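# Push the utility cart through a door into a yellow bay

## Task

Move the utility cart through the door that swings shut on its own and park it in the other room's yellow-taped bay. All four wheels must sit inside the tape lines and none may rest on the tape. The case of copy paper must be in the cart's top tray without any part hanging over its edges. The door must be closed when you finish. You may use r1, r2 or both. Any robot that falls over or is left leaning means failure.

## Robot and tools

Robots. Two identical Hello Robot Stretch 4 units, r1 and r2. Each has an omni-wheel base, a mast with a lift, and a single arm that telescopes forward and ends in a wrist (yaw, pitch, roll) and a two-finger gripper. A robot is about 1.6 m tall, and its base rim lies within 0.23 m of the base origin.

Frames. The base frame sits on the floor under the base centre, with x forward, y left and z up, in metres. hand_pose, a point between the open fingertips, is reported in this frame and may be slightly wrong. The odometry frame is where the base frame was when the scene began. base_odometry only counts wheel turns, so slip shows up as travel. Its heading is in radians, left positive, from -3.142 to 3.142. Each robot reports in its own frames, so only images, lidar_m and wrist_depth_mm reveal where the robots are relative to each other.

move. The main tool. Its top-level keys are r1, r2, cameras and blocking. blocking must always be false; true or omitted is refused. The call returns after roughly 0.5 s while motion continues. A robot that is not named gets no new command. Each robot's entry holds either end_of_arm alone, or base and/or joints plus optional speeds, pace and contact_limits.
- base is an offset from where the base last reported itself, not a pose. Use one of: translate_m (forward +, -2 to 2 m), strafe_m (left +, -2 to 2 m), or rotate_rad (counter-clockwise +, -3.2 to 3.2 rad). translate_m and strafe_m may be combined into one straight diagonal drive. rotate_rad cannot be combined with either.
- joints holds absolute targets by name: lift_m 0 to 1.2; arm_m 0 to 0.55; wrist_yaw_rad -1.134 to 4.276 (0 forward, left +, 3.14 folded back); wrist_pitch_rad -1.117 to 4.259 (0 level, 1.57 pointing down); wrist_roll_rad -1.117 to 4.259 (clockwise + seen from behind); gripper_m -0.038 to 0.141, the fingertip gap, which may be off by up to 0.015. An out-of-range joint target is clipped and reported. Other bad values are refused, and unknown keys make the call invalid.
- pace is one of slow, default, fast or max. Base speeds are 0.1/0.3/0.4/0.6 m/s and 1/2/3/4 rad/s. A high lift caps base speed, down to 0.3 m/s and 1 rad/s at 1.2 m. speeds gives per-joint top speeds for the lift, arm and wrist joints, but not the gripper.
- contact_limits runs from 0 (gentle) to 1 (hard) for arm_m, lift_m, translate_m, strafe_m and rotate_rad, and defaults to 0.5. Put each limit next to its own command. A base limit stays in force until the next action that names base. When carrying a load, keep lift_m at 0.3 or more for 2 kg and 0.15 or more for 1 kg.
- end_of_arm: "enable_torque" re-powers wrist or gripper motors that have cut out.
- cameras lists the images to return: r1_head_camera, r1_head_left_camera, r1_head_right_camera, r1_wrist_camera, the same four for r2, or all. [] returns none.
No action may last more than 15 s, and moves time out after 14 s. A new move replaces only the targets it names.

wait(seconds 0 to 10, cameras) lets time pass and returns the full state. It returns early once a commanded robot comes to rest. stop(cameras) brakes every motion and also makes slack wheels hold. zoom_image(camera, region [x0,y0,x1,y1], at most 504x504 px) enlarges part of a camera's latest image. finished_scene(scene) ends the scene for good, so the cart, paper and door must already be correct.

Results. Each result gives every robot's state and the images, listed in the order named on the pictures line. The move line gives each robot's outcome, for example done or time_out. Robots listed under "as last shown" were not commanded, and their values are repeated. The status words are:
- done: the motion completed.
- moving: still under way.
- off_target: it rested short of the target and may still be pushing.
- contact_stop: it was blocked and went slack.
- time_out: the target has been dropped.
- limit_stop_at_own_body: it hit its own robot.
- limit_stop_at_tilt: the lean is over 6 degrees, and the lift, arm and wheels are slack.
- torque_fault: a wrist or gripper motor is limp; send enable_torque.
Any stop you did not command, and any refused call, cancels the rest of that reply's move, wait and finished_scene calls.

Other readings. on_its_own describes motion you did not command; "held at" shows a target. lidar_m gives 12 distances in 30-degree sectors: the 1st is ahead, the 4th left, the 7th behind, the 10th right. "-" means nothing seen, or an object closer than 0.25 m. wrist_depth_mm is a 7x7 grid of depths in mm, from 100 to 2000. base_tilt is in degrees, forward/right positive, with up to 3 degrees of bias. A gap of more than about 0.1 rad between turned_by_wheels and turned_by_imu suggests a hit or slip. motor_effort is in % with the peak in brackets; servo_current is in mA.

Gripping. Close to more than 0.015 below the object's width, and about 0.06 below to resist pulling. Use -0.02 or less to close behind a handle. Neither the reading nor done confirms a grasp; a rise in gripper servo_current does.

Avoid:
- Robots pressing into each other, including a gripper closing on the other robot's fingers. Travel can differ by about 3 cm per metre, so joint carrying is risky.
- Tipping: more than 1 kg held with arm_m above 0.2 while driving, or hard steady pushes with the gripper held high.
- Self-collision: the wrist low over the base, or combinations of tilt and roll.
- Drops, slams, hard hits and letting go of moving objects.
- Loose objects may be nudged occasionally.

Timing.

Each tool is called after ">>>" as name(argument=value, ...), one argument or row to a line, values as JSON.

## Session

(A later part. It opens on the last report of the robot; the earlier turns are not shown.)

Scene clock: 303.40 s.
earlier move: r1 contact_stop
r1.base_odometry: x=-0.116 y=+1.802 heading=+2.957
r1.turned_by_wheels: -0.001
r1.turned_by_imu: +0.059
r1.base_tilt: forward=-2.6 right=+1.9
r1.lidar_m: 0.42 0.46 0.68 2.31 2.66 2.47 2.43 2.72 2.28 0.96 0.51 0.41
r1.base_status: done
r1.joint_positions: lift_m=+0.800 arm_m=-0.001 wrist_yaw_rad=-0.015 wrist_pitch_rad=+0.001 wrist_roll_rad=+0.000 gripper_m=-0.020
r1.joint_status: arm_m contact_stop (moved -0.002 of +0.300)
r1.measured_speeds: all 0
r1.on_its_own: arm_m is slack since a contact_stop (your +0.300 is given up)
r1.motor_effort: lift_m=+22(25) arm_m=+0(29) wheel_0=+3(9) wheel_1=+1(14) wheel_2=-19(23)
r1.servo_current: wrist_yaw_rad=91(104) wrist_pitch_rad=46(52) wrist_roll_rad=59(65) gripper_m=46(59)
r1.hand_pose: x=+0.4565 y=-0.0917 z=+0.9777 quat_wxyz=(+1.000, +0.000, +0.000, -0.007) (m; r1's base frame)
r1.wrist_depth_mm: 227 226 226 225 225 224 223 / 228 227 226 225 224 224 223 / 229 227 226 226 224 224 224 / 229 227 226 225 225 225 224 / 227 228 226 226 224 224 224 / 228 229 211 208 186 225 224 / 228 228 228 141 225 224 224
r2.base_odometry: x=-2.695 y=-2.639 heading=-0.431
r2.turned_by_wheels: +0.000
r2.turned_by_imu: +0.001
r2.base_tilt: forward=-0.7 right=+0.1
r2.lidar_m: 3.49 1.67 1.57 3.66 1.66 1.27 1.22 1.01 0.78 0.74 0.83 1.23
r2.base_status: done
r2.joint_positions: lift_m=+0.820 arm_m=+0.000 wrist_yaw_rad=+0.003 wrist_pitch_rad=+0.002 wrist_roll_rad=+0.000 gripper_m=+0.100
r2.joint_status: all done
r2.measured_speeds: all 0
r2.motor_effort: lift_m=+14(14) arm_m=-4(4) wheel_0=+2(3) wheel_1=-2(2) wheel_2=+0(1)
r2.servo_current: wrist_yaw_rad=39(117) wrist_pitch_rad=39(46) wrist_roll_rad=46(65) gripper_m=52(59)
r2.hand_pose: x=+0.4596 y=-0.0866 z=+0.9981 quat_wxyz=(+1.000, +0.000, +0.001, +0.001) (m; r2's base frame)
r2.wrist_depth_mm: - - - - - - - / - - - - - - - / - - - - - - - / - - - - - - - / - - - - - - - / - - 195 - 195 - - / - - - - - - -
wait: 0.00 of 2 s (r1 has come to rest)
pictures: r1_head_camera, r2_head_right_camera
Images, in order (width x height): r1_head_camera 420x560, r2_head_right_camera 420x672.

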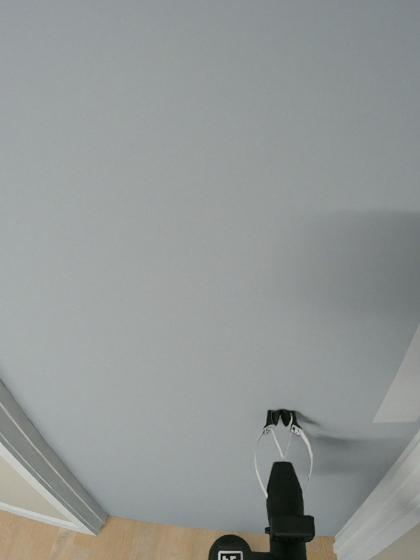

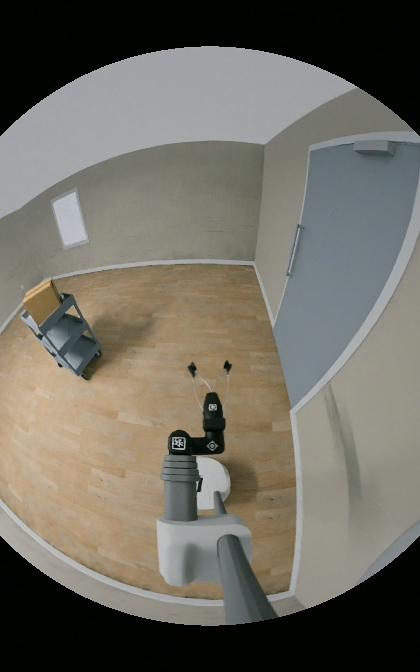

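>>> move(
  r1={"base":{"translate_m":-0.12},"joints":{"arm_m":0.0,"wrist_yaw_rad":3.05,"lift_m":0.35}},
  r2={"joints":{"lift_m":0.9}},
  blocking=false,
  cameras=[],
)

>>> wait(
  seconds=3,
  cameras=[],
)

>>> wait(
  seconds=3,
  cameras=[],
)

>>> move(
  r1={"base":{"rotate_rad":-0.059}},
  blocking=false,
  cameras=[],
)

>>> wait(
  seconds=1,
  cameras=["r1_head_camera","r1_head_left_camera"],
)

Scene clock: 326.17 s.
move: r1 moving; r2 moving
r1.base_odometry: x=-0.085 y=+1.796 heading=+2.955
r1.turned_by_wheels: -0.001
r1.turned_by_imu: -0.073
r1.base_tilt: forward=-2.5 right=+1.8
r1.lidar_m: 0.44 0.46 0.65 1.65 2.62 2.48 2.42 2.57 2.30 1.24 0.50 0.46
r1.base_status: translate_m moving
r1.joint_positions: lift_m=+0.763 arm_m=-0.001 wrist_yaw_rad=+0.183 wrist_pitch_rad=-0.015 wrist_roll_rad=+0.000 gripper_m=-0.020
r1.joint_status: lift_m moving; arm_m moving; wrist_yaw_rad moving
r1.measured_speeds: translate_m=-0.121 strafe_m=-0.001 rotate_rad=+0.006 lift_m=-0.146 arm_m=+0.000 wrist_yaw_rad=+0.837 wrist_pitch_rad=-0.028 wrist_roll_rad=+0.000
r1.motor_effort: lift_m=+6(20) arm_m=+13(17) wheel_0=-7(7) wheel_1=-6(8) wheel_2=-10(17)
r1.servo_current: wrist_yaw_rad=650(826) wrist_pitch_rad=85(85) wrist_roll_rad=52(65) gripper_m=39(52)
r1.hand_pose: x=+0.4695 y=-0.0336 z=+0.9458 quat_wxyz=(+0.996, +0.001, -0.008, +0.091) (m; r1's base frame)
r1.wrist_depth_mm: 259 251 245 236 229 223 220 / 257 249 242 235 229 222 217 / 254 247 239 232 226 220 216 / 252 245 237 231 225 220 214 / 249 242 236 229 223 218 212 / 247 240 232 201 182 216 211 / 247 240 230 149 220 211 211
r2.base_odometry: x=-2.695 y=-2.639 heading=-0.431
r2.turned_by_wheels: +0.000
r2.turned_by_imu: +0.001
r2.base_tilt: forward=-0.7 right=+0.1
r2.lidar_m: 3.50 1.68 1.54 3.64 1.64 1.26 1.23 0.99 0.78 0.76 0.84 1.17
r2.base_status: not commanded
r2.joint_positions: lift_m=+0.858 arm_m=+0.000 wrist_yaw_rad=+0.003 wrist_pitch_rad=+0.002 wrist_roll_rad=+0.000 gripper_m=+0.100
r2.joint_status: lift_m moving
r2.measured_speeds: translate_m=+0.000 strafe_m=+0.000 rotate_rad=+0.000 lift_m=+0.146 arm_m=+0.000 wrist_yaw_rad=+0.000 wrist_pitch_rad=+0.000 wrist_roll_rad=+0.000
r2.motor_effort: lift_m=+23(24) arm_m=-4(4) wheel_0=+1(2) wheel_1=-2(2) wheel_2=+0(0)
r2.servo_current: wrist_yaw_rad=46(65) wrist_pitch_rad=39(46) wrist_roll_rad=46(59) gripper_m=46(59)
r2.hand_pose: x=+0.4596 y=-0.0866 z=+1.0354 quat_wxyz=(+1.000, +0.000, +0.001, +0.001) (m; r2's base frame)
r2.wrist_depth_mm: - - - - - - - / - - - - - - - / - - - - - - - / - - - - - - - / - - - - - - - / - - 195 - 195 - - / - - - - - - -
pictures: none
No camera images: "cameras" was empty.

Scene clock: 327.00 s.
earlier move: r1 moving; r2 done
r1.base_odometry: x=+0.002 y=+1.779 heading=+2.956
r1.turned_by_wheels: +0.001
r1.turned_by_imu: -0.109
r1.base_tilt: forward=-1.5 right=+1.3
r1.lidar_m: 0.47 0.51 0.68 1.32 2.59 2.53 2.37 2.45 2.35 2.20 0.65 0.53
r1.base_status: translate_m moving
r1.joint_positions: lift_m=+0.550 arm_m=+0.000 wrist_yaw_rad=+1.624 wrist_pitch_rad=+0.000 wrist_roll_rad=+0.000 gripper_m=-0.020
r1.joint_status: lift_m moving; arm_m moving; wrist_yaw_rad moving
r1.measured_speeds: translate_m=-0.019 strafe_m=+0.000 rotate_rad=-0.001 lift_m=-0.300 arm_m=+0.000 wrist_yaw_rad=+1.890 wrist_pitch_rad=+0.000 wrist_roll_rad=+0.000
r1.motor_effort: lift_m=+11(20) arm_m=+3(17) wheel_0=-3(21) wheel_1=-1(8) wheel_2=-1(17)
r1.servo_current: wrist_yaw_rad=78(826) wrist_pitch_rad=46(85) wrist_roll_rad=39(65) gripper_m=39(52)
r1.hand_pose: x=+0.2428 y=+0.2926 z=+0.7278 quat_wxyz=(+0.688, +0.000, +0.000, +0.726) (m; r1's base frame)
r1.wrist_depth_mm: - - - - 627 421 320 / - - - - 634 421 322 / - - - - 627 424 325 / - - - - 634 424 327 / - - - - 634 427 325 / - - - 198 559 427 314 / 1808 1808 179 147 163 377 325
r2.base_odometry: x=-2.695 y=-2.639 heading=-0.431
r2.turned_by_wheels: +0.000
r2.turned_by_imu: +0.000
r2.base_tilt: forward=-0.6 right=+0.1
r2.lidar_m: 3.50 1.65 1.56 3.65 1.64 1.26 1.24 1.01 0.78 0.75 0.83 1.22
r2.base_status: not commanded
r2.joint_positions: lift_m=+0.900 arm_m=+0.000 wrist_yaw_rad=+0.003 wrist_pitch_rad=+0.002 wrist_roll_rad=+0.000 gripper_m=+0.100
r2.joint_status: all done
r2.measured_speeds: all 0
r2.motor_effort: lift_m=+21(24) arm_m=-4(4) wheel_0=+1(2) wheel_1=-2(2) wheel_2=+0(0)
r2.servo_current: wrist_yaw_rad=39(65) wrist_pitch_rad=46(46) wrist_roll_rad=52(65) gripper_m=52(59)
r2.hand_pose: x=+0.4596 y=-0.0866 z=+1.0775 quat_wxyz=(+1.000, +0.000, +0.001, +0.001) (m; r2's base frame)
r2.wrist_depth_mm: - - - - - - - / - - - - - - - / - - - - - - - / - - - - - - - / - - - - - - - / - - 195 - 195 - - / - - - - - - -
wait: 0.83 of 3 s (r2 has come to rest)
pictures: none
No camera images: "cameras" was empty.

Scene clock: 328.43 s.
earlier move: r1 done
r1.base_odometry: x=+0.002 y=+1.779 heading=+2.956
r1.turned_by_wheels: +0.000
r1.turned_by_imu: +0.000
r1.base_tilt: forward=-1.6 right=+1.3
r1.lidar_m: 0.47 0.49 0.67 1.33 2.56 2.53 2.36 2.46 2.33 2.20 0.66 0.52
r1.base_status: done
r1.joint_positions: lift_m=+0.350 arm_m=+0.000 wrist_yaw_rad=+3.047 wrist_pitch_rad=+0.000 wrist_roll_rad=+0.000 gripper_m=-0.020
r1.joint_status: all done
r1.measured_speeds: all 0
r1.motor_effort: lift_m=+13(20) arm_m=-3(17) wheel_0=-1(21) wheel_1=-2(8) wheel_2=-1(17)
r1.servo_current: wrist_yaw_rad=46(826) wrist_pitch_rad=39(85) wrist_roll_rad=52(65) gripper_m=33(52)
r1.hand_pose: x=-0.1080 y=+0.1142 z=+0.5287 quat_wxyz=(+0.047, +0.000, +0.000, +0.999) (m; r1's base frame)
r1.wrist_depth_mm: 137 145 - - - - - / 124 140 - - - - - / 123 156 - - - - - / 138 187 - - - - - / - - - - - - - / 1983 1983 1708 199 1921 1921 1863 / 1366 1281 171 180 162 1255 1336
r2.base_odometry: x=-2.695 y=-2.639 heading=-0.431
r2.turned_by_wheels: +0.000
r2.turned_by_imu: +0.000
r2.base_tilt: forward=-0.7 right=+0.0
r2.lidar_m: 3.51 1.68 1.56 3.64 1.65 1.25 1.24 1.00 0.80 0.74 0.83 1.22
r2.base_status: not commanded
r2.joint_positions: lift_m=+0.900 arm_m=+0.000 wrist_yaw_rad=+0.003 wrist_pitch_rad=+0.002 wrist_roll_rad=+0.000 gripper_m=+0.100
r2.joint_status: all done
r2.measured_speeds: all 0
r2.motor_effort: lift_m=+21(24) arm_m=-4(4) wheel_0=+2(2) wheel_1=-2(2) wheel_2=+0(1)
r2.servo_current: wrist_yaw_rad=52(65) wrist_pitch_rad=39(46) wrist_roll_rad=46(65) gripper_m=52(59)
r2.hand_pose: x=+0.4596 y=-0.0866 z=+1.0775 quat_wxyz=(+1.000, +0.000, +0.001, +0.001) (m; r2's base frame)
r2.wrist_depth_mm: - - - - - - - / - - - - - - - / - - - - - - - / - - - - - - - / - - - - - - - / - - 195 - 195 - - / - - - - - - -
wait: 1.43 of 3 s (r1 has come to rest)
pictures: none
No camera images: "cameras" was empty.

Scene clock: 328.93 s.
move: r1 moving
r1.base_odometry: x=+0.002 y=+1.779 heading=+2.898
r1.turned_by_wheels: -0.059
r1.turned_by_imu: -0.059
r1.base_tilt: forward=-1.6 right=+1.3
r1.lidar_m: 0.48 0.49 0.61 1.11 2.54 2.59 2.37 2.44 2.41 2.19 0.70 0.53
r1.base_status: rotate_rad moving
r1.joint_positions: lift_m=+0.350 arm_m=+0.000 wrist_yaw_rad=+3.047 wrist_pitch_rad=+0.000 wrist_roll_rad=+0.000 gripper_m=-0.020
r1.joint_status: not commanded
r1.measured_speeds: all 0
r1.motor_effort: lift_m=+13(13) arm_m=-3(4) wheel_0=+1(5) wheel_1=+1(5) wheel_2=+0(6)
r1.servo_current: wrist_yaw_rad=39(52) wrist_pitch_rad=46(46) wrist_roll_rad=72(72) gripper_m=46(52)
r1.hand_pose: x=-0.1080 y=+0.1142 z=+0.5287 quat_wxyz=(+0.047, +0.000, +0.000, +0.999) (m; r1's base frame)
r1.wrist_depth_mm: 137 166 - - - - - / 125 141 - - - - - / 123 156 - - - - - / 138 187 - - - - - / - - - - - - - / 1921 1921 1756 199 1921 1921 1808 / 1366 1308 172 180 162 1205 1336
r2: as last shown
r2.base_tilt: forward=-0.6 right=+0.1
r2.lidar_m: 3.51 1.68 1.57 3.66 1.64 1.29 1.22 1.03 0.76 0.76 0.83 1.20
r2.motor_effort: lift_m=+21(21) arm_m=-4(4) wheel_0=+2(2) wheel_1=-2(2) wheel_2=+0(1)
r2.servo_current: wrist_yaw_rad=52(65) wrist_pitch_rad=46(46) wrist_roll_rad=46(52) gripper_m=59(59)
pictures: none
No camera images: "cameras" was empty.

Scene clock: 329.07 s.
earlier move: r1 done
r1.base_odometry: x=+0.002 y=+1.779 heading=+2.898
r1.turned_by_wheels: +0.000
r1.turned_by_imu: +0.000
r1.base_tilt: forward=-1.6 right=+1.3
r1.lidar_m: 0.47 0.47 0.63 1.15 2.54 2.58 2.38 2.43 2.40 2.19 0.73 0.54
r1.base_status: done
r1.joint_positions: lift_m=+0.350 arm_m=+0.000 wrist_yaw_rad=+3.047 wrist_pitch_rad=+0.000 wrist_roll_rad=+0.000 gripper_m=-0.020
r1.joint_status: not commanded
r1.measured_speeds: all 0
r1.motor_effort: lift_m=+13(13) arm_m=-3(4) wheel_0=+3(5) wheel_1=+1(5) wheel_2=+1(6)
r1.servo_current: wrist_yaw_rad=52(65) wrist_pitch_rad=39(46) wrist_roll_rad=59(72) gripper_m=39(52)
r1.hand_pose: x=-0.1080 y=+0.1142 z=+0.5287 quat_wxyz=(+0.047, +0.000, +0.000, +0.999) (m; r1's base frame)
r1.wrist_depth_mm: 138 165 - - - - - / 124 140 - - - - - / 123 156 - - - - - / 138 188 - - - - - / - - - - - - - / 1921 1921 1756 199 1921 1808 1863 / 1336 1281 171 180 162 1160 1308
r2.base_odometry: x=-2.695 y=-2.639 heading=-0.431
r2.turned_by_wheels: +0.000
r2.turned_by_imu: +0.000
r2.base_tilt: forward=-0.7 right=+0.1
r2.lidar_m: 3.50 1.69 1.57 3.63 1.62 1.28 1.23 1.02 0.77 0.74 0.85 1.24
r2.base_status: not commanded
r2.joint_positions: lift_m=+0.900 arm_m=+0.000 wrist_yaw_rad=+0.003 wrist_pitch_rad=+0.002 wrist_roll_rad=+0.000 gripper_m=+0.100
r2.joint_status: not commanded
r2.measured_speeds: all 0
r2.motor_effort: lift_m=+21(21) arm_m=-4(4) wheel_0=+2(2) wheel_1=-2(2) wheel_2=+0(1)
r2.servo_current: wrist_yaw_rad=46(65) wrist_pitch_rad=33(46) wrist_roll_rad=46(59) gripper_m=46(59)
r2.hand_pose: x=+0.4596 y=-0.0866 z=+1.0775 quat_wxyz=(+1.000, +0.000, +0.001, +0.001) (m; r2's base frame)
r2.wrist_depth_mm: - - - - - - - / - - - - - - - / - - - - - - - / - - - - - - - / - - - - - - - / - - 195 - 195 - - / - - - - - - -
wait: 0.13 of 1 s (r1 has come to rest)
pictures: r1_head_camera, r1_head_left_camera
Images, in order (width x height): r1_head_camera 420x560, r1_head_left_camera 420x672.

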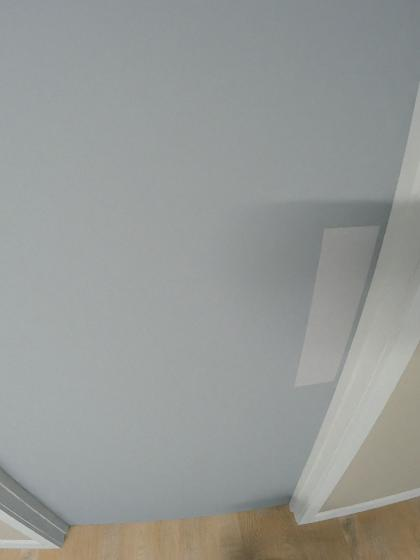

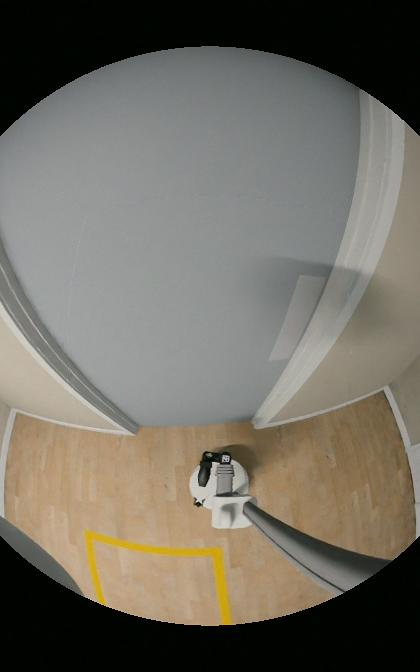

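>>> move(
  r1={"base":{"rotate_rad":0.182}},
  blocking=false,
  cameras=[],
)

>>> wait(
  seconds=1.5,
  cameras=["r1_head_camera","r1_head_left_camera"],
)

Scene clock: 335.30 s.
move: r1 moving
r1.base_odometry: x=+0.002 y=+1.779 heading=+3.069
r1.turned_by_wheels: +0.172
r1.turned_by_imu: +0.172
r1.base_tilt: forward=-1.6 right=+1.3
r1.lidar_m: 0.48 0.52 0.74 1.97 2.66 2.45 2.34 2.53 2.26 1.41 0.54 0.52
r1.base_status: rotate_rad moving
r1.joint_positions: lift_m=+0.350 arm_m=+0.000 wrist_yaw_rad=+3.047 wrist_pitch_rad=+0.000 wrist_roll_rad=+0.000 gripper_m=-0.020
r1.joint_status: not commanded
r1.measured_speeds: translate_m=+0.001 strafe_m=-0.001 rotate_rad=+0.237 lift_m=+0.000 arm_m=+0.000 wrist_yaw_rad=+0.000 wrist_pitch_rad=+0.000 wrist_roll_rad=+0.000
r1.motor_effort: lift_m=+13(13) arm_m=-4(4) wheel_0=-1(9) wheel_1=-3(7) wheel_2=-2(7)
r1.servo_current: wrist_yaw_rad=52(65) wrist_pitch_rad=46(46) wrist_roll_rad=59(65) gripper_m=39(46)
r1.hand_pose: x=-0.1080 y=+0.1142 z=+0.5287 quat_wxyz=(+0.047, +0.000, +0.000, +0.999) (m; r1's base frame)
r1.wrist_depth_mm: 137 166 - - - - - / 125 141 - - - - - / 123 156 - - - - - / 138 184 - - - - - / - - - - - - - / 1921 1921 1756 198 1863 - 1863 / 1366 1308 180 164 162 1229 1255
r2: as last shown
r2.base_tilt: forward=-0.6 right=+0.1
r2.lidar_m: 3.49 1.67 1.55 3.62 1.64 1.26 1.25 1.04 0.78 0.76 0.83 1.24
r2.motor_effort: lift_m=+21(21) arm_m=-4(4) wheel_0=+2(2) wheel_1=-2(2) wheel_2=+0(0)
r2.servo_current: wrist_yaw_rad=46(59) wrist_pitch_rad=39(52) wrist_roll_rad=39(65) gripper_m=52(52)
pictures: none
No camera images: "cameras" was empty.

Scene clock: 335.70 s.
earlier move: r1 done
r1.base_odometry: x=+0.002 y=+1.779 heading=+3.079
r1.turned_by_wheels: +0.010
r1.turned_by_imu: +0.010
r1.base_tilt: forward=-1.6 right=+1.3
r1.lidar_m: 0.48 0.52 0.75 2.04 2.66 2.42 2.37 2.53 2.27 1.40 0.55 0.49
r1.base_status: done
r1.joint_positions: lift_m=+0.350 arm_m=+0.000 wrist_yaw_rad=+3.047 wrist_pitch_rad=+0.000 wrist_roll_rad=+0.000 gripper_m=-0.020
r1.joint_status: not commanded
r1.measured_speeds: all 0
r1.motor_effort: lift_m=+13(13) arm_m=-4(4) wheel_0=-3(9) wheel_1=+0(7) wheel_2=+0(7)
r1.servo_current: wrist_yaw_rad=52(65) wrist_pitch_rad=39(46) wrist_roll_rad=46(65) gripper_m=39(46)
r1.hand_pose: x=-0.1080 y=+0.1142 z=+0.5287 quat_wxyz=(+0.047, +0.000, +0.000, +0.999) (m; r1's base frame)
r1.wrist_depth_mm: 138 166 - - - - - / 125 140 - - - - - / 123 156 - - - - - / 138 183 - - - - - / - - - - - - - / 1983 1983 1863 199 1921 - 1863 / 1397 1308 179 180 162 1255 1255
r2.base_odometry: x=-2.695 y=-2.639 heading=-0.431
r2.turned_by_wheels: +0.000
r2.turned_by_imu: +0.000
r2.base_tilt: forward=-0.6 right=+0.1
r2.lidar_m: 3.50 1.67 1.58 3.64 1.62 1.26 1.23 1.01 0.78 0.75 0.81 1.24
r2.base_status: not commanded
r2.joint_positions: lift_m=+0.900 arm_m=+0.000 wrist_yaw_rad=+0.003 wrist_pitch_rad=+0.002 wrist_roll_rad=+0.000 gripper_m=+0.100
r2.joint_status: not commanded
r2.measured_speeds: all 0
r2.motor_effort: lift_m=+21(21) arm_m=-4(4) wheel_0=+2(2) wheel_1=-2(2) wheel_2=+0(0)
r2.servo_current: wrist_yaw_rad=46(59) wrist_pitch_rad=46(52) wrist_roll_rad=39(65) gripper_m=46(52)
r2.hand_pose: x=+0.4596 y=-0.0866 z=+1.0775 quat_wxyz=(+1.000, +0.000, +0.001, +0.001) (m; r2's base frame)
r2.wrist_depth_mm: - - - - - - - / - - - - - - - / - - - - - - - / - - - - - - - / - - - - - - - / - - 196 - 195 - - / - - - - - - -
wait: 0.40 of 1.5 s (r1 has come to rest)
pictures: r1_head_camera, r1_head_left_camera
Images, in order (width x height): r1_head_camera 420x560, r1_head_left_camera 420x672.

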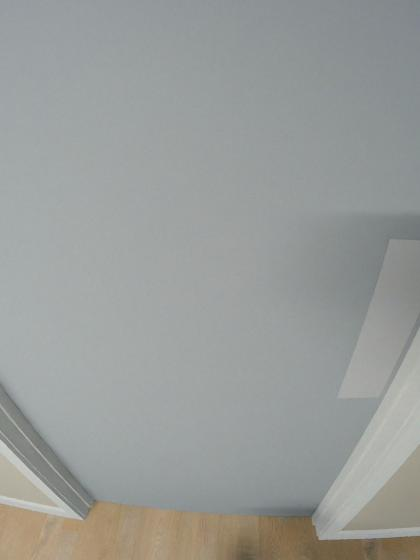

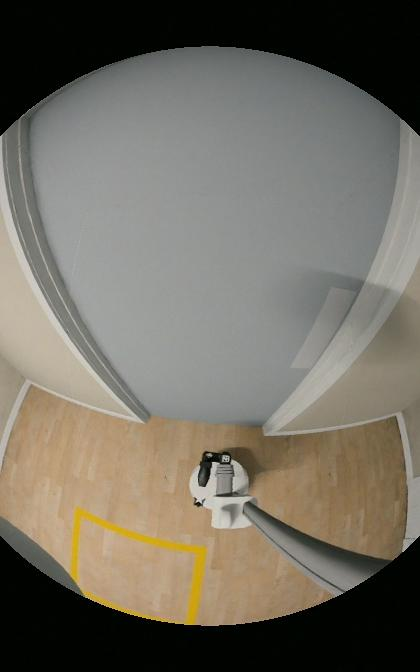

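>>> move(
  r1={"base":{"strafe_m":-0.08}},
  blocking=false,
  cameras=[],
)

>>> wait(
  seconds=1.5,
  cameras=[],
)

>>> move(
  r1={"base":{"translate_m":0.6},"contact_limits":{"translate_m":0.9},"pace":"slow"},
  blocking=false,
  cameras=[],
)

>>> wait(
  seconds=4,
  cameras=["r1_head_left_camera"],
)

>>> wait(
  seconds=3,
  cameras=["r1_head_left_camera","r2_head_camera"],
)

Scene clock: 345.67 s.
move: r1 moving
r1.base_odometry: x=+0.004 y=+1.815 heading=+3.079
r1.turned_by_wheels: +0.000
r1.turned_by_imu: +0.000
r1.base_tilt: forward=-1.6 right=+1.3
r1.lidar_m: 0.46 0.51 0.75 2.03 2.70 2.45 2.37 2.51 2.22 1.40 0.52 0.50
r1.base_status: strafe_m moving
r1.joint_positions: lift_m=+0.350 arm_m=+0.000 wrist_yaw_rad=+3.047 wrist_pitch_rad=+0.000 wrist_roll_rad=+0.000 gripper_m=-0.020
r1.joint_status: not commanded
r1.measured_speeds: translate_m=+0.000 strafe_m=-0.142 rotate_rad=-0.002 lift_m=+0.000 arm_m=+0.000 wrist_yaw_rad=+0.000 wrist_pitch_rad=+0.000 wrist_roll_rad=+0.000
r1.motor_effort: lift_m=+13(13) arm_m=-4(4) wheel_0=+7(11) wheel_1=-10(10) wheel_2=+0(1)
r1.servo_current: wrist_yaw_rad=33(65) wrist_pitch_rad=39(46) wrist_roll_rad=46(72) gripper_m=46(52)
r1.hand_pose: x=-0.1080 y=+0.1142 z=+0.5287 quat_wxyz=(+0.047, +0.000, +0.000, +0.999) (m; r1's base frame)
r1.wrist_depth_mm: 137 150 - - - - - / 126 141 - - - - - / 124 158 - - - - - / 138 185 - - - - - / - - - - - - - / 1921 1983 1808 199 1863 - 1863 / 1366 1281 179 179 162 1229 1229
r2: as last shown
r2.lidar_m: 3.50 1.68 1.57 3.62 1.63 1.27 1.23 1.01 0.79 0.75 0.83 1.20
r2.motor_effort: lift_m=+21(21) arm_m=-4(4) wheel_0=+1(2) wheel_1=-2(2) wheel_2=+0(0)
r2.servo_current: wrist_yaw_rad=39(52) wrist_pitch_rad=39(46) wrist_roll_rad=46(59) gripper_m=46(59)
r2.wrist_depth_mm: - - - - - - - / - - - - - - - / - - - - - - - / - - - - - - - / - - - - - - - / - - 195 - 195 - - / - - - - - - -
pictures: none
No camera images: "cameras" was empty.

Scene clock: 346.50 s.
earlier move: r1 done
r1.base_odometry: x=+0.007 y=+1.859 heading=+3.079
r1.turned_by_wheels: +0.000
r1.turned_by_imu: +0.000
r1.base_tilt: forward=-1.6 right=+1.3
r1.lidar_m: 0.47 0.52 0.75 2.04 2.72 2.44 2.36 2.56 2.19 1.38 0.56 0.44
r1.base_status: done
r1.joint_positions: lift_m=+0.350 arm_m=+0.000 wrist_yaw_rad=+3.047 wrist_pitch_rad=+0.000 wrist_roll_rad=+0.000 gripper_m=-0.020
r1.joint_status: not commanded
r1.measured_speeds: all 0
r1.motor_effort: lift_m=+13(13) arm_m=-4(4) wheel_0=+2(11) wheel_1=-1(10) wheel_2=+0(1)
r1.servo_current: wrist_yaw_rad=39(65) wrist_pitch_rad=33(46) wrist_roll_rad=33(72) gripper_m=46(52)
r1.hand_pose: x=-0.1080 y=+0.1142 z=+0.5287 quat_wxyz=(+0.047, +0.000, +0.000, +0.999) (m; r1's base frame)
r1.wrist_depth_mm: 138 166 - - - - - / 125 140 - - - - - / 123 156 - - - - - / 138 183 - - - - - / - - - - - - - / 1983 1983 1808 198 1863 - 1863 / 1366 1281 179 179 162 1255 1255
r2.base_odometry: x=-2.695 y=-2.639 heading=-0.431
r2.turned_by_wheels: +0.000
r2.turned_by_imu: +0.000
r2.base_tilt: forward=-0.7 right=+0.0
r2.lidar_m: 3.50 1.70 1.56 3.67 1.65 1.27 1.24 1.01 0.79 0.75 0.80 1.20
r2.base_status: not commanded
r2.joint_positions: lift_m=+0.900 arm_m=+0.000 wrist_yaw_rad=+0.003 wrist_pitch_rad=+0.002 wrist_roll_rad=+0.000 gripper_m=+0.100
r2.joint_status: not commanded
r2.measured_speeds: all 0
r2.motor_effort: lift_m=+21(21) arm_m=-4(4) wheel_0=+1(2) wheel_1=-2(2) wheel_2=+0(1)
r2.servo_current: wrist_yaw_rad=39(59) wrist_pitch_rad=46(46) wrist_roll_rad=46(59) gripper_m=52(59)
r2.hand_pose: x=+0.4596 y=-0.0866 z=+1.0775 quat_wxyz=(+1.000, +0.000, +0.001, +0.001) (m; r2's base frame)
r2.wrist_depth_mm: - - - - - - - / - - - - - - - / - - - - - - - / - - - - - - - / - - - - - - - / - - 196 - 195 - - / - - - - - - -
wait: 0.83 of 1.5 s (r1 has come to rest)
pictures: none
No camera images: "cameras" was empty.

Scene clock: 347.00 s.
move: r1 moving
r1.base_odometry: x=-0.005 y=+1.860 heading=+3.080
r1.turned_by_wheels: +0.001
r1.turned_by_imu: +0.001
r1.base_tilt: forward=-1.6 right=+1.3
r1.lidar_m: 0.46 0.51 0.74 2.00 2.74 2.45 2.39 2.57 2.17 1.33 0.53 0.47
r1.base_status: translate_m moving
r1.joint_positions: lift_m=+0.350 arm_m=+0.000 wrist_yaw_rad=+3.047 wrist_pitch_rad=+0.000 wrist_roll_rad=+0.000 gripper_m=-0.020
r1.joint_status: not commanded
r1.measured_speeds: translate_m=+0.049 strafe_m=-0.001 rotate_rad=+0.001 lift_m=+0.000 arm_m=+0.000 wrist_yaw_rad=+0.000 wrist_pitch_rad=+0.000 wrist_roll_rad=+0.000
r1.motor_effort: lift_m=+13(13) arm_m=-3(4) wheel_0=+5(7) wheel_1=+2(5) wheel_2=-5(6)
r1.servo_current: wrist_yaw_rad=33(65) wrist_pitch_rad=39(46) wrist_roll_rad=65(65) gripper_m=33(46)
r1.contact_limits: translate_m 0.9
r1.hand_pose: x=-0.1080 y=+0.1142 z=+0.5287 quat_wxyz=(+0.047, +0.000, +0.000, +0.999) (m; r1's base frame)
r1.wrist_depth_mm: 137 167 - - - - - / 125 141 - - - - - / 123 157 - - - - - / 138 184 - - - - - / - - - - - - - / 1983 1863 1808 199 1921 - 1863 / 1366 1308 179 179 162 1229 1255
r2: as last shown
r2.base_tilt: forward=-0.7 right=+0.1
r2.lidar_m: 3.50 1.68 1.55 3.59 1.62 1.26 1.25 1.02 0.78 0.74 0.82 1.25
r2.motor_effort: lift_m=+21(21) arm_m=-3(4) wheel_0=+1(2) wheel_1=-2(3) wheel_2=+0(0)
r2.servo_current: wrist_yaw_rad=46(59) wrist_pitch_rad=39(46) wrist_roll_rad=46(59) gripper_m=52(59)
r2.wrist_depth_mm: - - - - - - - / - - - - - - - / - - - - - - - / - - - - - - - / - - - - - - - / - - 195 - 195 - - / - - - - - - -
pictures: none
No camera images: "cameras" was empty.

Scene clock: 351.00 s.
earlier move: r1 moving
r1.base_odometry: x=-0.392 y=+1.884 heading=+3.080
r1.turned_by_wheels: +0.000
r1.turned_by_imu: +0.001
r1.base_tilt: forward=-1.6 right=+1.3
r1.lidar_m: - 0.25 0.26 0.63 2.73 2.84 2.76 2.89 2.21 0.27 0.28 0.25
r1.base_status: translate_m moving
r1.joint_positions: lift_m=+0.350 arm_m=+0.000 wrist_yaw_rad=+3.047 wrist_pitch_rad=+0.000 wrist_roll_rad=+0.000 gripper_m=-0.020
r1.joint_status: not commanded
r1.measured_speeds: translate_m=+0.100 strafe_m=+0.000 rotate_rad=+0.001 lift_m=+0.000 arm_m=+0.000 wrist_yaw_rad=+0.008 wrist_pitch_rad=+0.000 wrist_roll_rad=+0.000
r1.motor_effort: lift_m=+13(13) arm_m=-4(4) wheel_0=+15(19) wheel_1=+10(14) wheel_2=-15(19)
r1.servo_current: wrist_yaw_rad=59(72) wrist_pitch_rad=39(52) wrist_roll_rad=39(65) gripper_m=39(52)
r1.contact_limits: translate_m 0.9
r1.hand_pose: x=-0.1080 y=+0.1141 z=+0.5287 quat_wxyz=(+0.047, +0.000, +0.000, +0.999) (m; r1's base frame)
r1.wrist_depth_mm: 136 139 - - - - - / 113 139 - - - - - / 118 140 278 - - - - / 137 162 - - - - - / - - - - - - - / 1863 1921 1756 199 1921 1863 1863 / 1366 1308 179 180 162 1336 1336
r2.base_odometry: x=-2.695 y=-2.639 heading=-0.431
r2.turned_by_wheels: +0.000
r2.turned_by_imu: +0.001
r2.base_tilt: forward=-0.7 right=+0.1
r2.lidar_m: 3.50 1.67 1.57 3.61 1.65 1.28 1.24 1.03 0.76 0.76 0.79 1.15
r2.base_status: not commanded
r2.joint_positions: lift_m=+0.900 arm_m=+0.000 wrist_yaw_rad=+0.003 wrist_pitch_rad=+0.002 wrist_roll_rad=+0.000 gripper_m=+0.100
r2.joint_status: not commanded
r2.measured_speeds: all 0
r2.motor_effort: lift_m=+21(21) arm_m=-4(4) wheel_0=+2(2) wheel_1=-2(3) wheel_2=+0(0)
r2.servo_current: wrist_yaw_rad=46(65) wrist_pitch_rad=39(46) wrist_roll_rad=46(59) gripper_m=46(59)
r2.hand_pose: x=+0.4596 y=-0.0866 z=+1.0775 quat_wxyz=(+1.000, +0.000, +0.001, +0.001) (m; r2's base frame)
r2.wrist_depth_mm: - - - - - - - / - - - - - - - / - - - - - - - / - - - - - - - / - - - - - - - / - - 195 - 195 1229 - / - - - - - - -
wait: 4.00 s; no rest
pictures: r1_head_left_camera
Images, in order (width x height): r1_head_left_camera 420x672.

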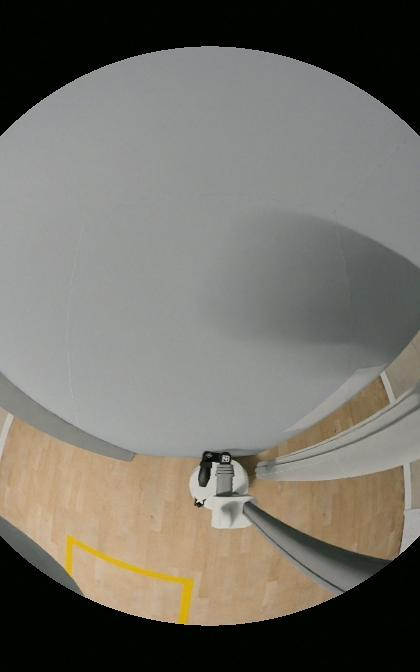

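Scene clock: 353.80 s.
earlier move: r1 done
r1.base_odometry: x=-0.591 y=+1.896 heading=+3.080
r1.turned_by_wheels: +0.000
r1.turned_by_imu: +0.010
r1.base_tilt: forward=-1.6 right=+1.3
r1.lidar_m: 0.25 0.25 0.25 0.34 2.72 3.03 2.97 3.17 0.28 0.28 2.32 0.26
r1.base_status: done
r1.joint_positions: lift_m=+0.350 arm_m=+0.000 wrist_yaw_rad=+3.060 wrist_pitch_rad=+0.000 wrist_roll_rad=+0.000 gripper_m=-0.020
r1.joint_status: not commanded
r1.measured_speeds: all 0
r1.motor_effort: lift_m=+13(13) arm_m=+8(8) wheel_0=+10(19) wheel_1=+11(17) wheel_2=-10(19)
r1.servo_current: wrist_yaw_rad=65(85) wrist_pitch_rad=33(52) wrist_roll_rad=52(65) gripper_m=46(52)
r1.contact_limits: translate_m 0.9
r1.hand_pose: x=-0.1098 y=+0.1106 z=+0.5286 quat_wxyz=(+0.041, +0.000, +0.000, +0.999) (m; r1's base frame)
r1.wrist_depth_mm: 136 138 - - - - - / 107 138 - - - - - / 114 138 241 - - - - / 133 149 - - - - - / - - - - - - - / 1983 - 1756 198 1921 1921 1921 / 1397 1308 179 164 154 1255 1281
r2.base_odometry: x=-2.695 y=-2.639 heading=-0.431
r2.turned_by_wheels: +0.000
r2.turned_by_imu: +0.000
r2.base_tilt: forward=-0.7 right=+0.1
r2.lidar_m: 3.51 1.70 1.55 3.65 1.65 1.26 1.25 1.03 0.77 0.73 0.82 1.08
r2.base_status: not commanded
r2.joint_positions: lift_m=+0.900 arm_m=+0.000 wrist_yaw_rad=+0.003 wrist_pitch_rad=+0.002 wrist_roll_rad=+0.000 gripper_m=+0.100
r2.joint_status: not commanded
r2.measured_speeds: all 0
r2.motor_effort: lift_m=+21(21) arm_m=-4(4) wheel_0=+2(2) wheel_1=-2(3) wheel_2=+0(1)
r2.servo_current: wrist_yaw_rad=46(65) wrist_pitch_rad=39(46) wrist_roll_rad=52(59) gripper_m=46(59)
r2.hand_pose: x=+0.4596 y=-0.0866 z=+1.0775 quat_wxyz=(+1.000, +0.000, +0.001, +0.001) (m; r2's base frame)
r2.wrist_depth_mm: - - - - - - - / - - - - - - - / - - - - - - - / - - - - - - - / - - - - - - - / - - 195 - 195 - - / - - - - - - -
wait: 2.80 of 3 s (r1 has come to rest)
pictures: r1_head_left_camera, r2_head_camera
Images, in order (width x height): r1_head_left_camera 420x672, r2_head_camera 420x560.

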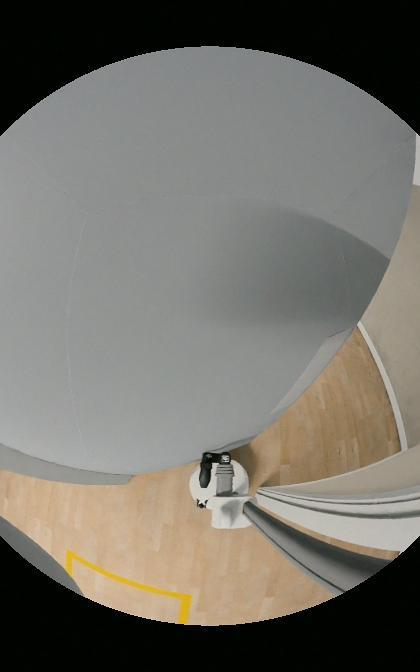

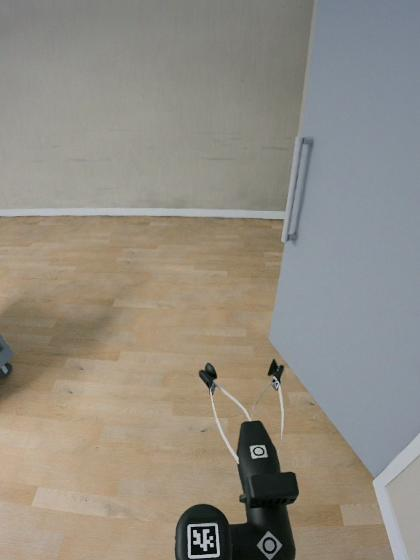

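>>> move(
  r1={"base":{"translate_m":0.3,"strafe_m":0.1},"contact_limits":{"translate_m":0.9,"strafe_m":0.9},"pace":"slow"},
  blocking=false,
  cameras=[],
)

>>> wait(
  seconds=5,
  cameras=["r1_head_left_camera","r2_head_camera","r2_head_right_camera"],
)

r1: "contact_limits": translate_m and strafe_m are given together and make one move, which takes one limit: state it under one of them only
Scene clock: 359.17 s.
r1.base_odometry: x=-0.591 y=+1.896 heading=+3.080
r1.turned_by_wheels: +0.000
r1.turned_by_imu: +0.000
r1.base_tilt: forward=-1.6 right=+1.3
r1.lidar_m: 0.25 0.25 0.25 0.38 2.73 3.06 2.98 3.16 0.29 0.28 2.29 0.27
r1.base_status: done
r1.joint_positions: lift_m=+0.350 arm_m=+0.000 wrist_yaw_rad=+3.060 wrist_pitch_rad=+0.000 wrist_roll_rad=+0.000 gripper_m=-0.020
r1.joint_status: not commanded
r1.measured_speeds: all 0
r1.motor_effort: lift_m=+13(13) arm_m=+8(8) wheel_0=+10(19) wheel_1=+11(17) wheel_2=-10(19)
r1.servo_current: wrist_yaw_rad=78(85) wrist_pitch_rad=33(52) wrist_roll_rad=39(65) gripper_m=39(52)
r1.contact_limits: translate_m 0.9
r1.hand_pose: x=-0.1098 y=+0.1106 z=+0.5286 quat_wxyz=(+0.041, +0.000, +0.000, +0.999) (m; r1's base frame)
r1.wrist_depth_mm: 136 138 - - - - - / 108 138 - - - - - / 114 138 241 - - - - / 133 148 - - - - - / - - - - - - - / 1863 1983 1708 199 1921 1921 1863 / 1430 1281 178 165 154 1229 1255
r2.base_odometry: x=-2.695 y=-2.639 heading=-0.431
r2.turned_by_wheels: +0.000
r2.turned_by_imu: +0.000
r2.base_tilt: forward=-0.7 right=+0.0
r2.lidar_m: 3.49 1.68 1.55 3.62 1.59 1.26 1.23 1.01 0.79 0.76 0.81 1.07
r2.base_status: not commanded
r2.joint_positions: lift_m=+0.900 arm_m=+0.000 wrist_yaw_rad=+0.003 wrist_pitch_rad=+0.002 wrist_roll_rad=+0.000 gripper_m=+0.100
r2.joint_status: not commanded
r2.measured_speeds: all 0
r2.motor_effort: lift_m=+21(21) arm_m=-4(4) wheel_0=+2(2) wheel_1=-2(3) wheel_2=+0(1)
r2.servo_current: wrist_yaw_rad=39(65) wrist_pitch_rad=39(46) wrist_roll_rad=46(59) gripper_m=46(59)
r2.hand_pose: x=+0.4596 y=-0.0866 z=+1.0775 quat_wxyz=(+1.000, +0.000, +0.001, +0.001) (m; r2's base frame)
r2.wrist_depth_mm: - - - - - - - / - - - - - - - / - - - - - - - / - - - - - - - / - - - - - - - / - - 195 - 196 - - / - - - - - - -
pictures: none

not run: a call was refused earlier in this reply.

>>> move(
  r1={"base":{"translate_m":0.3,"strafe_m":0.1},"contact_limits":{"translate_m":0.9},"pace":"slow"},
  blocking=false,
  cameras=[],
)

>>> wait(
  seconds=5,
  cameras=["r1_head_left_camera","r2_head_camera","r2_head_right_camera"],
)

Scene clock: 364.60 s.
move: r1 moving
r1.base_odometry: x=-0.604 y=+1.893 heading=+3.081
r1.turned_by_wheels: +0.001
r1.turned_by_imu: +0.001
r1.base_tilt: forward=-1.7 right=+1.3
r1.lidar_m: 0.25 0.25 0.25 0.36 2.70 3.03 2.99 3.14 0.30 0.30 2.32 0.28
r1.base_status: translate_m moving; strafe_m moving
r1.joint_positions: lift_m=+0.350 arm_m=+0.000 wrist_yaw_rad=+3.060 wrist_pitch_rad=+0.000 wrist_roll_rad=+0.000 gripper_m=-0.020
r1.joint_status: not commanded
r1.measured_speeds: translate_m=+0.050 strafe_m=+0.017 rotate_rad=+0.002 lift_m=+0.000 arm_m=+0.000 wrist_yaw_rad=+0.000 wrist_pitch_rad=+0.000 wrist_roll_rad=+0.000
r1.motor_effort: lift_m=+13(13) arm_m=+8(8) wheel_0=+10(12) wheel_1=+14(17) wheel_2=-17(17)
r1.servo_current: wrist_yaw_rad=72(78) wrist_pitch_rad=39(52) wrist_roll_rad=59(59) gripper_m=52(52)
r1.contact_limits: translate_m 0.9
r1.hand_pose: x=-0.1098 y=+0.1106 z=+0.5286 quat_wxyz=(+0.041, +0.000, +0.000, +0.999) (m; r1's base frame)
r1.wrist_depth_mm: 135 138 - - - - - / 107 138 - - - - - / 114 138 240 - - - - / 133 148 - - - - - / - - - - - - - / 1983 1983 1863 199 1863 1863 1863 / 1366 1308 179 165 154 1255 1229
r2.base_odometry: x=-2.695 y=-2.639 heading=-0.431
r2.turned_by_wheels: +0.000
r2.turned_by_imu: +0.000
r2.base_tilt: forward=-0.7 right=+0.1
r2.lidar_m: 3.49 1.68 1.59 3.65 1.64 1.29 1.21 1.02 0.79 0.75 0.82 1.06
r2.base_status: not commanded
r2.joint_positions: lift_m=+0.900 arm_m=+0.000 wrist_yaw_rad=+0.003 wrist_pitch_rad=+0.002 wrist_roll_rad=+0.000 gripper_m=+0.100
r2.joint_status: not commanded
r2.measured_speeds: all 0
r2.motor_effort: lift_m=+21(21) arm_m=-4(4) wheel_0=+1(2) wheel_1=-2(3) wheel_2=+0(0)
r2.servo_current: wrist_yaw_rad=46(65) wrist_pitch_rad=39(46) wrist_roll_rad=52(59) gripper_m=52(52)
r2.hand_pose: x=+0.4596 y=-0.0866 z=+1.0775 quat_wxyz=(+1.000, +0.000, +0.001, +0.001) (m; r2's base frame)
r2.wrist_depth_mm: - - - - - - - / - - - - - - - / - - - - - - - / - - - - - - - / - - - - - - - / - - 196 - 195 - - / - - - - - - -
pictures: none
No camera images: "cameras" was empty.

Scene clock: 368.50 s.
earlier move: r1 done
r1.base_odometry: x=-0.896 y=+1.815 heading=+3.081
r1.turned_by_wheels: +0.000
r1.turned_by_imu: +0.001
r1.base_tilt: forward=-1.6 right=+1.3
r1.lidar_m: 0.25 0.25 0.25 0.25 0.38 3.31 3.29 0.55 0.54 1.73 2.42 3.49
r1.base_status: done
r1.joint_positions: lift_m=+0.350 arm_m=+0.000 wrist_yaw_rad=+3.060 wrist_pitch_rad=+0.000 wrist_roll_rad=+0.000 gripper_m=-0.020
r1.joint_status: not commanded
r1.measured_speeds: all 0
r1.motor_effort: lift_m=+13(13) arm_m=+8(8) wheel_0=+4(13) wheel_1=+11(17) wheel_2=-8(17)
r1.servo_current: wrist_yaw_rad=46(98) wrist_pitch_rad=46(52) wrist_roll_rad=46(65) gripper_m=46(52)
r1.contact_limits: translate_m 0.9
r1.hand_pose: x=-0.1097 y=+0.1108 z=+0.5286 quat_wxyz=(+0.041, +0.000, +0.000, +0.999) (m; r1's base frame)
r1.wrist_depth_mm: 136 138 - - - - - / 110 138 - - - - - / 116 139 257 - - - - / 135 153 - - - - - / - - - - - - - / 1863 1983 1808 199 1921 1921 1921 / 1366 1281 179 180 162 1255 1308
r2.base_odometry: x=-2.695 y=-2.639 heading=-0.431
r2.turned_by_wheels: +0.000
r2.turned_by_imu: +0.001
r2.base_tilt: forward=-0.7 right=+0.1
r2.lidar_m: 1.11 1.67 1.57 3.66 1.63 1.28 1.25 1.02 0.78 0.77 0.82 0.95
r2.base_status: not commanded
r2.joint_positions: lift_m=+0.900 arm_m=+0.000 wrist_yaw_rad=+0.003 wrist_pitch_rad=+0.002 wrist_roll_rad=+0.000 gripper_m=+0.100
r2.joint_status: not commanded
r2.measured_speeds: all 0
r2.motor_effort: lift_m=+21(21) arm_m=-4(4) wheel_0=+2(2) wheel_1=-2(3) wheel_2=+0(0)
r2.servo_current: wrist_yaw_rad=46(65) wrist_pitch_rad=46(52) wrist_roll_rad=46(59) gripper_m=52(59)
r2.hand_pose: x=+0.4596 y=-0.0866 z=+1.0775 quat_wxyz=(+1.000, +0.000, +0.001, +0.001) (m; r2's base frame)
r2.wrist_depth_mm: - - - - - - - / - - - - - - - / - - - - - - - / - - - - - - - / - - - - - - - / - - 196 - 185 - - / - - - - - - -
wait: 3.90 of 5 s (r1 has come to rest)
pictures: r1_head_left_camera, r2_head_camera, r2_head_right_camera
Images, in order (width x height): r1_head_left_camera 420x672, r2_head_camera 420x560, r2_head_right_camera 420x672.

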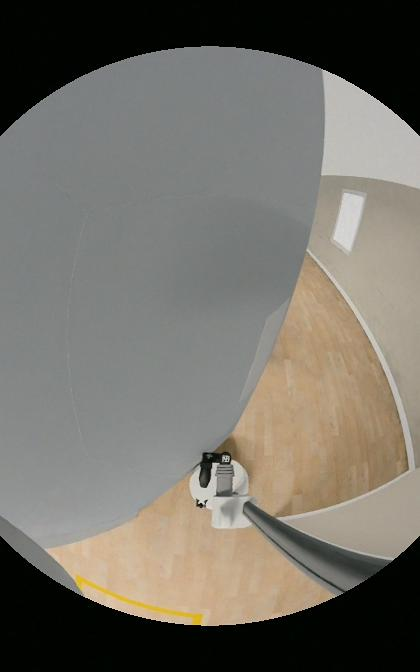

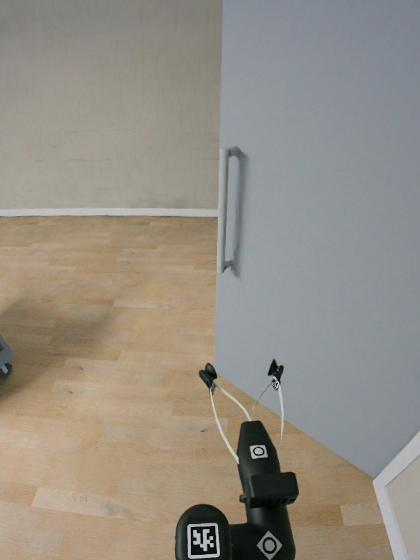

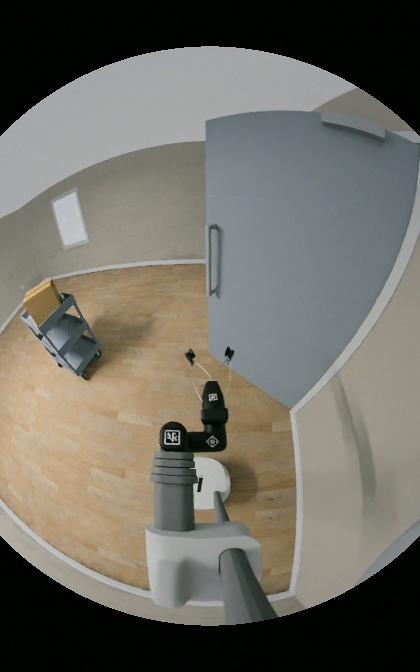

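>>> move(
  r1={"base":{"translate_m":0.28,"strafe_m":0.17},"contact_limits":{"translate_m":0.9},"pace":"slow"},
  blocking=false,
  cameras=[],
)

>>> wait(
  seconds=5,
  cameras=["r1_head_left_camera","r2_head_camera","r2_wrist_camera"],
)

Scene clock: 374.30 s.
move: r1 moving
r1.base_odometry: x=-0.909 y=+1.808 heading=+3.081
r1.turned_by_wheels: +0.000
r1.turned_by_imu: -0.001
r1.base_tilt: forward=-1.6 right=+1.3
r1.lidar_m: 0.25 0.25 0.25 0.25 0.38 3.34 3.29 0.56 0.52 1.79 2.45 3.50
r1.base_status: translate_m moving; strafe_m moving
r1.joint_positions: lift_m=+0.350 arm_m=+0.000 wrist_yaw_rad=+3.053 wrist_pitch_rad=+0.000 wrist_roll_rad=+0.000 gripper_m=-0.020
r1.joint_status: not commanded
r1.measured_speeds: translate_m=+0.049 strafe_m=+0.029 rotate_rad=-0.003 lift_m=+0.000 arm_m=+0.000 wrist_yaw_rad=-0.001 wrist_pitch_rad=+0.000 wrist_roll_rad=+0.000
r1.motor_effort: lift_m=+13(13) arm_m=+5(8) wheel_0=-6(6) wheel_1=+15(19) wheel_2=-12(12)
r1.servo_current: wrist_yaw_rad=33(78) wrist_pitch_rad=39(52) wrist_roll_rad=46(59) gripper_m=39(46)
r1.contact_limits: translate_m 0.9
r1.hand_pose: x=-0.1088 y=+0.1126 z=+0.5286 quat_wxyz=(+0.044, +0.000, +0.000, +0.999) (m; r1's base frame)
r1.wrist_depth_mm: 136 138 - - - - - / 112 139 - - - - - / 116 139 264 - - - - / 137 156 - - - - - / - - - - - - - / 1983 1921 1708 198 1921 1921 1808 / 1366 1308 179 180 162 1255 1336
r2: as last shown
r2.turned_by_imu: +0.000
r2.base_tilt: forward=-0.7 right=+0.0
r2.lidar_m: 1.10 1.66 1.54 3.68 1.64 1.27 1.24 1.00 0.78 0.73 0.80 0.94
r2.motor_effort: lift_m=+21(21) arm_m=-4(4) wheel_0=+1(2) wheel_1=-2(2) wheel_2=+0(0)
r2.servo_current: wrist_yaw_rad=46(52) wrist_pitch_rad=39(46) wrist_roll_rad=39(52) gripper_m=52(52)
r2.wrist_depth_mm: - - - - - - - / - - - - - - - / - - - - - - - / - - - - - - - / - - - - - - - / - - 195 1025 186 - - / - - - - - - -
pictures: none
No camera images: "cameras" was empty.

Scene clock: 378.23 s.
earlier move: r1 done
r1.base_odometry: x=-1.186 y=+1.662 heading=+3.081
r1.turned_by_wheels: +0.000
r1.turned_by_imu: +0.002
r1.base_tilt: forward=-1.6 right=+1.2
r1.lidar_m: 0.36 0.25 - 0.25 0.25 0.44 3.55 0.85 0.92 2.48 2.64 3.79
r1.base_status: done
r1.joint_positions: lift_m=+0.350 arm_m=+0.000 wrist_yaw_rad=+3.053 wrist_pitch_rad=+0.000 wrist_roll_rad=+0.000 gripper_m=-0.020
r1.joint_status: not commanded
r1.measured_speeds: all 0
r1.motor_effort: lift_m=+13(13) arm_m=+5(8) wheel_0=-4(15) wheel_1=+9(20) wheel_2=-4(12)
r1.servo_current: wrist_yaw_rad=59(78) wrist_pitch_rad=39(52) wrist_roll_rad=65(72) gripper_m=39(52)
r1.contact_limits: translate_m 0.9
r1.hand_pose: x=-0.1087 y=+0.1126 z=+0.5286 quat_wxyz=(+0.044, +0.000, +0.000, +0.999) (m; r1's base frame)
r1.wrist_depth_mm: 136 138 - - - 357 207 / 112 139 - - - 368 210 / 116 139 264 - - 368 212 / 136 157 - - - 327 213 / - - - - - 377 212 / 1921 1983 1808 198 1808 375 213 / 1366 1281 179 180 163 283 211
r2.base_odometry: x=-2.695 y=-2.639 heading=-0.431
r2.turned_by_wheels: +0.000
r2.turned_by_imu: +0.001
r2.base_tilt: forward=-0.7 right=+0.1
r2.lidar_m: 0.78 1.64 1.57 3.65 1.63 1.26 1.24 1.00 0.78 0.74 0.83 0.78
r2.base_status: not commanded
r2.joint_positions: lift_m=+0.900 arm_m=+0.000 wrist_yaw_rad=+0.003 wrist_pitch_rad=+0.002 wrist_roll_rad=+0.000 gripper_m=+0.100
r2.joint_status: not commanded
r2.measured_speeds: all 0
r2.motor_effort: lift_m=+21(21) arm_m=-4(4) wheel_0=+2(2) wheel_1=-2(3) wheel_2=+0(1)
r2.servo_current: wrist_yaw_rad=46(59) wrist_pitch_rad=33(46) wrist_roll_rad=46(65) gripper_m=46(59)
r2.hand_pose: x=+0.4596 y=-0.0866 z=+1.0775 quat_wxyz=(+1.000, +0.000, +0.001, +0.001) (m; r2's base frame)
r2.wrist_depth_mm: - - - - - - - / - - 580 - - - - / - - 554 - - - - / - - 654 - - - - / - - - - - - - / - - 190 - 185 - - / - - 574 - - - -
wait: 3.93 of 5 s (r1 has come to rest)
pictures: r1_head_left_camera, r2_head_camera, r2_wrist_camera
Images, in order (width x height): r1_head_left_camera 420x672, r2_head_camera 420x560, r2_wrist_camera 616x392.

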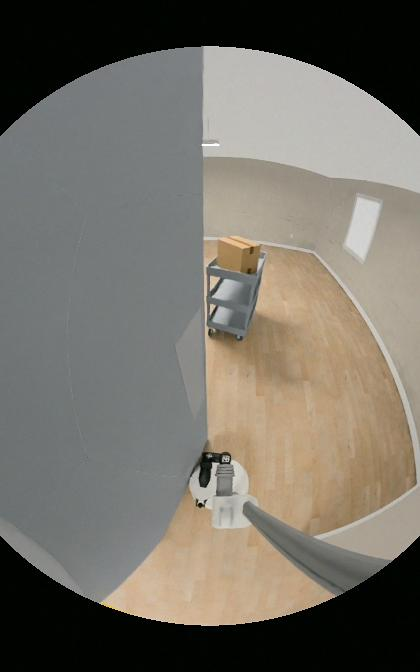

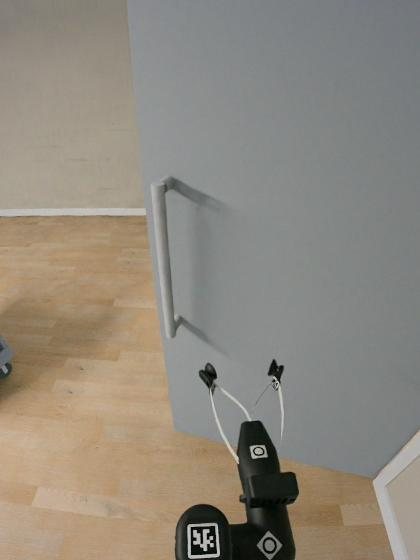

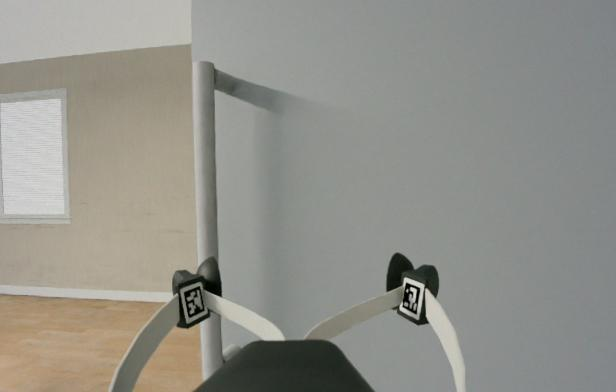

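>>> move(
  r2={"base":{"strafe_m":0.155},"joints":{"arm_m":0.2}},
  blocking=false,
  cameras=[],
)

>>> wait(
  seconds=2,
  cameras=["r2_wrist_camera"],
)

Scene clock: 386.27 s.
move: r2 moving
r1: as last shown
r1.turned_by_imu: +0.000
r1.base_tilt: forward=-1.6 right=+1.3
r1.lidar_m: 0.40 0.25 - 0.25 0.25 0.46 3.56 0.84 0.89 2.47 2.61 3.79
r1.motor_effort: lift_m=+13(13) arm_m=+5(5) wheel_0=-5(5) wheel_1=+9(9) wheel_2=-4(4)
r1.servo_current: wrist_yaw_rad=39(78) wrist_pitch_rad=39(46) wrist_roll_rad=52(59) gripper_m=52(52)
r1.contact_limits: translate_m 0.9
r1.wrist_depth_mm: 136 138 - - - 357 208 / 113 139 - - - 366 210 / 116 139 264 - - 368 211 / 136 157 - - - 327 212 / - - - - - 375 214 / 1863 1983 1756 198 1808 373 212 / 1366 1255 179 180 162 285 211
r2.base_odometry: x=-2.680 y=-2.606 heading=-0.431
r2.turned_by_wheels: +0.000
r2.turned_by_imu: +0.001
r2.base_tilt: forward=-0.7 right=+0.1
r2.lidar_m: 0.77 1.64 1.54 3.62 1.63 1.25 1.22 1.05 0.82 0.80 0.85 0.80
r2.base_status: strafe_m moving
r2.joint_positions: lift_m=+0.900 arm_m=+0.051 wrist_yaw_rad=+0.003 wrist_pitch_rad=+0.002 wrist_roll_rad=+0.000 gripper_m=+0.100
r2.joint_status: arm_m moving
r2.measured_speeds: translate_m=+0.001 strafe_m=+0.141 rotate_rad=-0.006 lift_m=+0.000 arm_m=+0.195 wrist_yaw_rad=+0.000 wrist_pitch_rad=+0.000 wrist_roll_rad=+0.000
r2.motor_effort: lift_m=+21(21) arm_m=+10(11) wheel_0=-11(12) wheel_1=+11(12) wheel_2=-1(2)
r2.servo_current: wrist_yaw_rad=46(52) wrist_pitch_rad=39(39) wrist_roll_rad=52(52) gripper_m=52(52)
r2.hand_pose: x=+0.5100 y=-0.0867 z=+1.0775 quat_wxyz=(+1.000, +0.000, +0.001, +0.001) (m; r2's base frame)
r2.wrist_depth_mm: - - - - - - - / - - 574 - - - - / - - - - - - - / - - - - - - - / - - 521 - - - - / - - 190 - 185 - - / - - - - - - -
pictures: none
No camera images: "cameras" was empty.

Scene clock: 387.53 s.
earlier move: r2 done
r1.base_odometry: x=-1.186 y=+1.662 heading=+3.081
r1.turned_by_wheels: +0.000
r1.turned_by_imu: +0.000
r1.base_tilt: forward=-1.6 right=+1.3
r1.lidar_m: 0.40 0.25 - 0.25 0.25 0.45 3.52 0.84 0.91 2.47 2.60 3.77
r1.base_status: not commanded
r1.joint_positions: lift_m=+0.350 arm_m=+0.000 wrist_yaw_rad=+3.053 wrist_pitch_rad=+0.000 wrist_roll_rad=+0.000 gripper_m=-0.020
r1.joint_status: not commanded
r1.measured_speeds: all 0
r1.motor_effort: lift_m=+13(13) arm_m=+5(5) wheel_0=-4(5) wheel_1=+8(9) wheel_2=-4(4)
r1.servo_current: wrist_yaw_rad=33(78) wrist_pitch_rad=39(52) wrist_roll_rad=46(78) gripper_m=39(52)
r1.contact_limits: translate_m 0.9
r1.hand_pose: x=-0.1087 y=+0.1126 z=+0.5286 quat_wxyz=(+0.044, +0.000, +0.000, +0.999) (m; r1's base frame)
r1.wrist_depth_mm: 136 138 - - - 357 207 / 112 139 - - - 366 209 / 116 140 264 - - 370 213 / 136 157 - - - 325 212 / - - - - - 375 213 / 1983 1921 1708 198 1708 375 212 / 1397 1281 179 180 162 285 211
r2.base_odometry: x=-2.630 y=-2.498 heading=-0.431
r2.turned_by_wheels: +0.000
r2.turned_by_imu: +0.000
r2.base_tilt: forward=-0.7 right=+0.1
r2.lidar_m: 0.80 1.52 1.45 3.61 1.62 1.26 1.23 1.22 0.93 0.90 0.94 0.81
r2.base_status: done
r2.joint_positions: lift_m=+0.900 arm_m=+0.200 wrist_yaw_rad=+0.003 wrist_pitch_rad=+0.002 wrist_roll_rad=+0.000 gripper_m=+0.100
r2.joint_status: all done
r2.measured_speeds: all 0
r2.motor_effort: lift_m=+21(21) arm_m=+7(11) wheel_0=-2(13) wheel_1=+2(13) wheel_2=+0(2)
r2.servo_current: wrist_yaw_rad=52(59) wrist_pitch_rad=33(46) wrist_roll_rad=46(65) gripper_m=46(52)
r2.hand_pose: x=+0.6593 y=-0.0867 z=+1.0775 quat_wxyz=(+1.000, +0.000, +0.001, +0.001) (m; r2's base frame)
r2.wrist_depth_mm: - - - 353 389 357 338 / - - - 355 392 359 340 / - - - 353 392 359 342 / - - - 355 394 364 342 / - - - 359 392 366 347 / - - 193 357 193 364 343 / - - - - 394 373 347
wait: 1.27 of 2 s (r2 has come to rest)
pictures: r2_wrist_camera
Images, in order (width x height): r2_wrist_camera 616x392.

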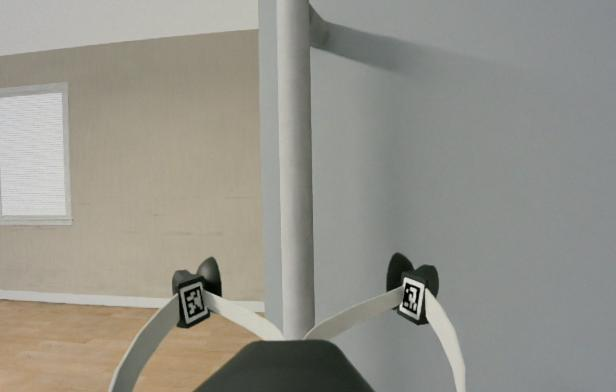

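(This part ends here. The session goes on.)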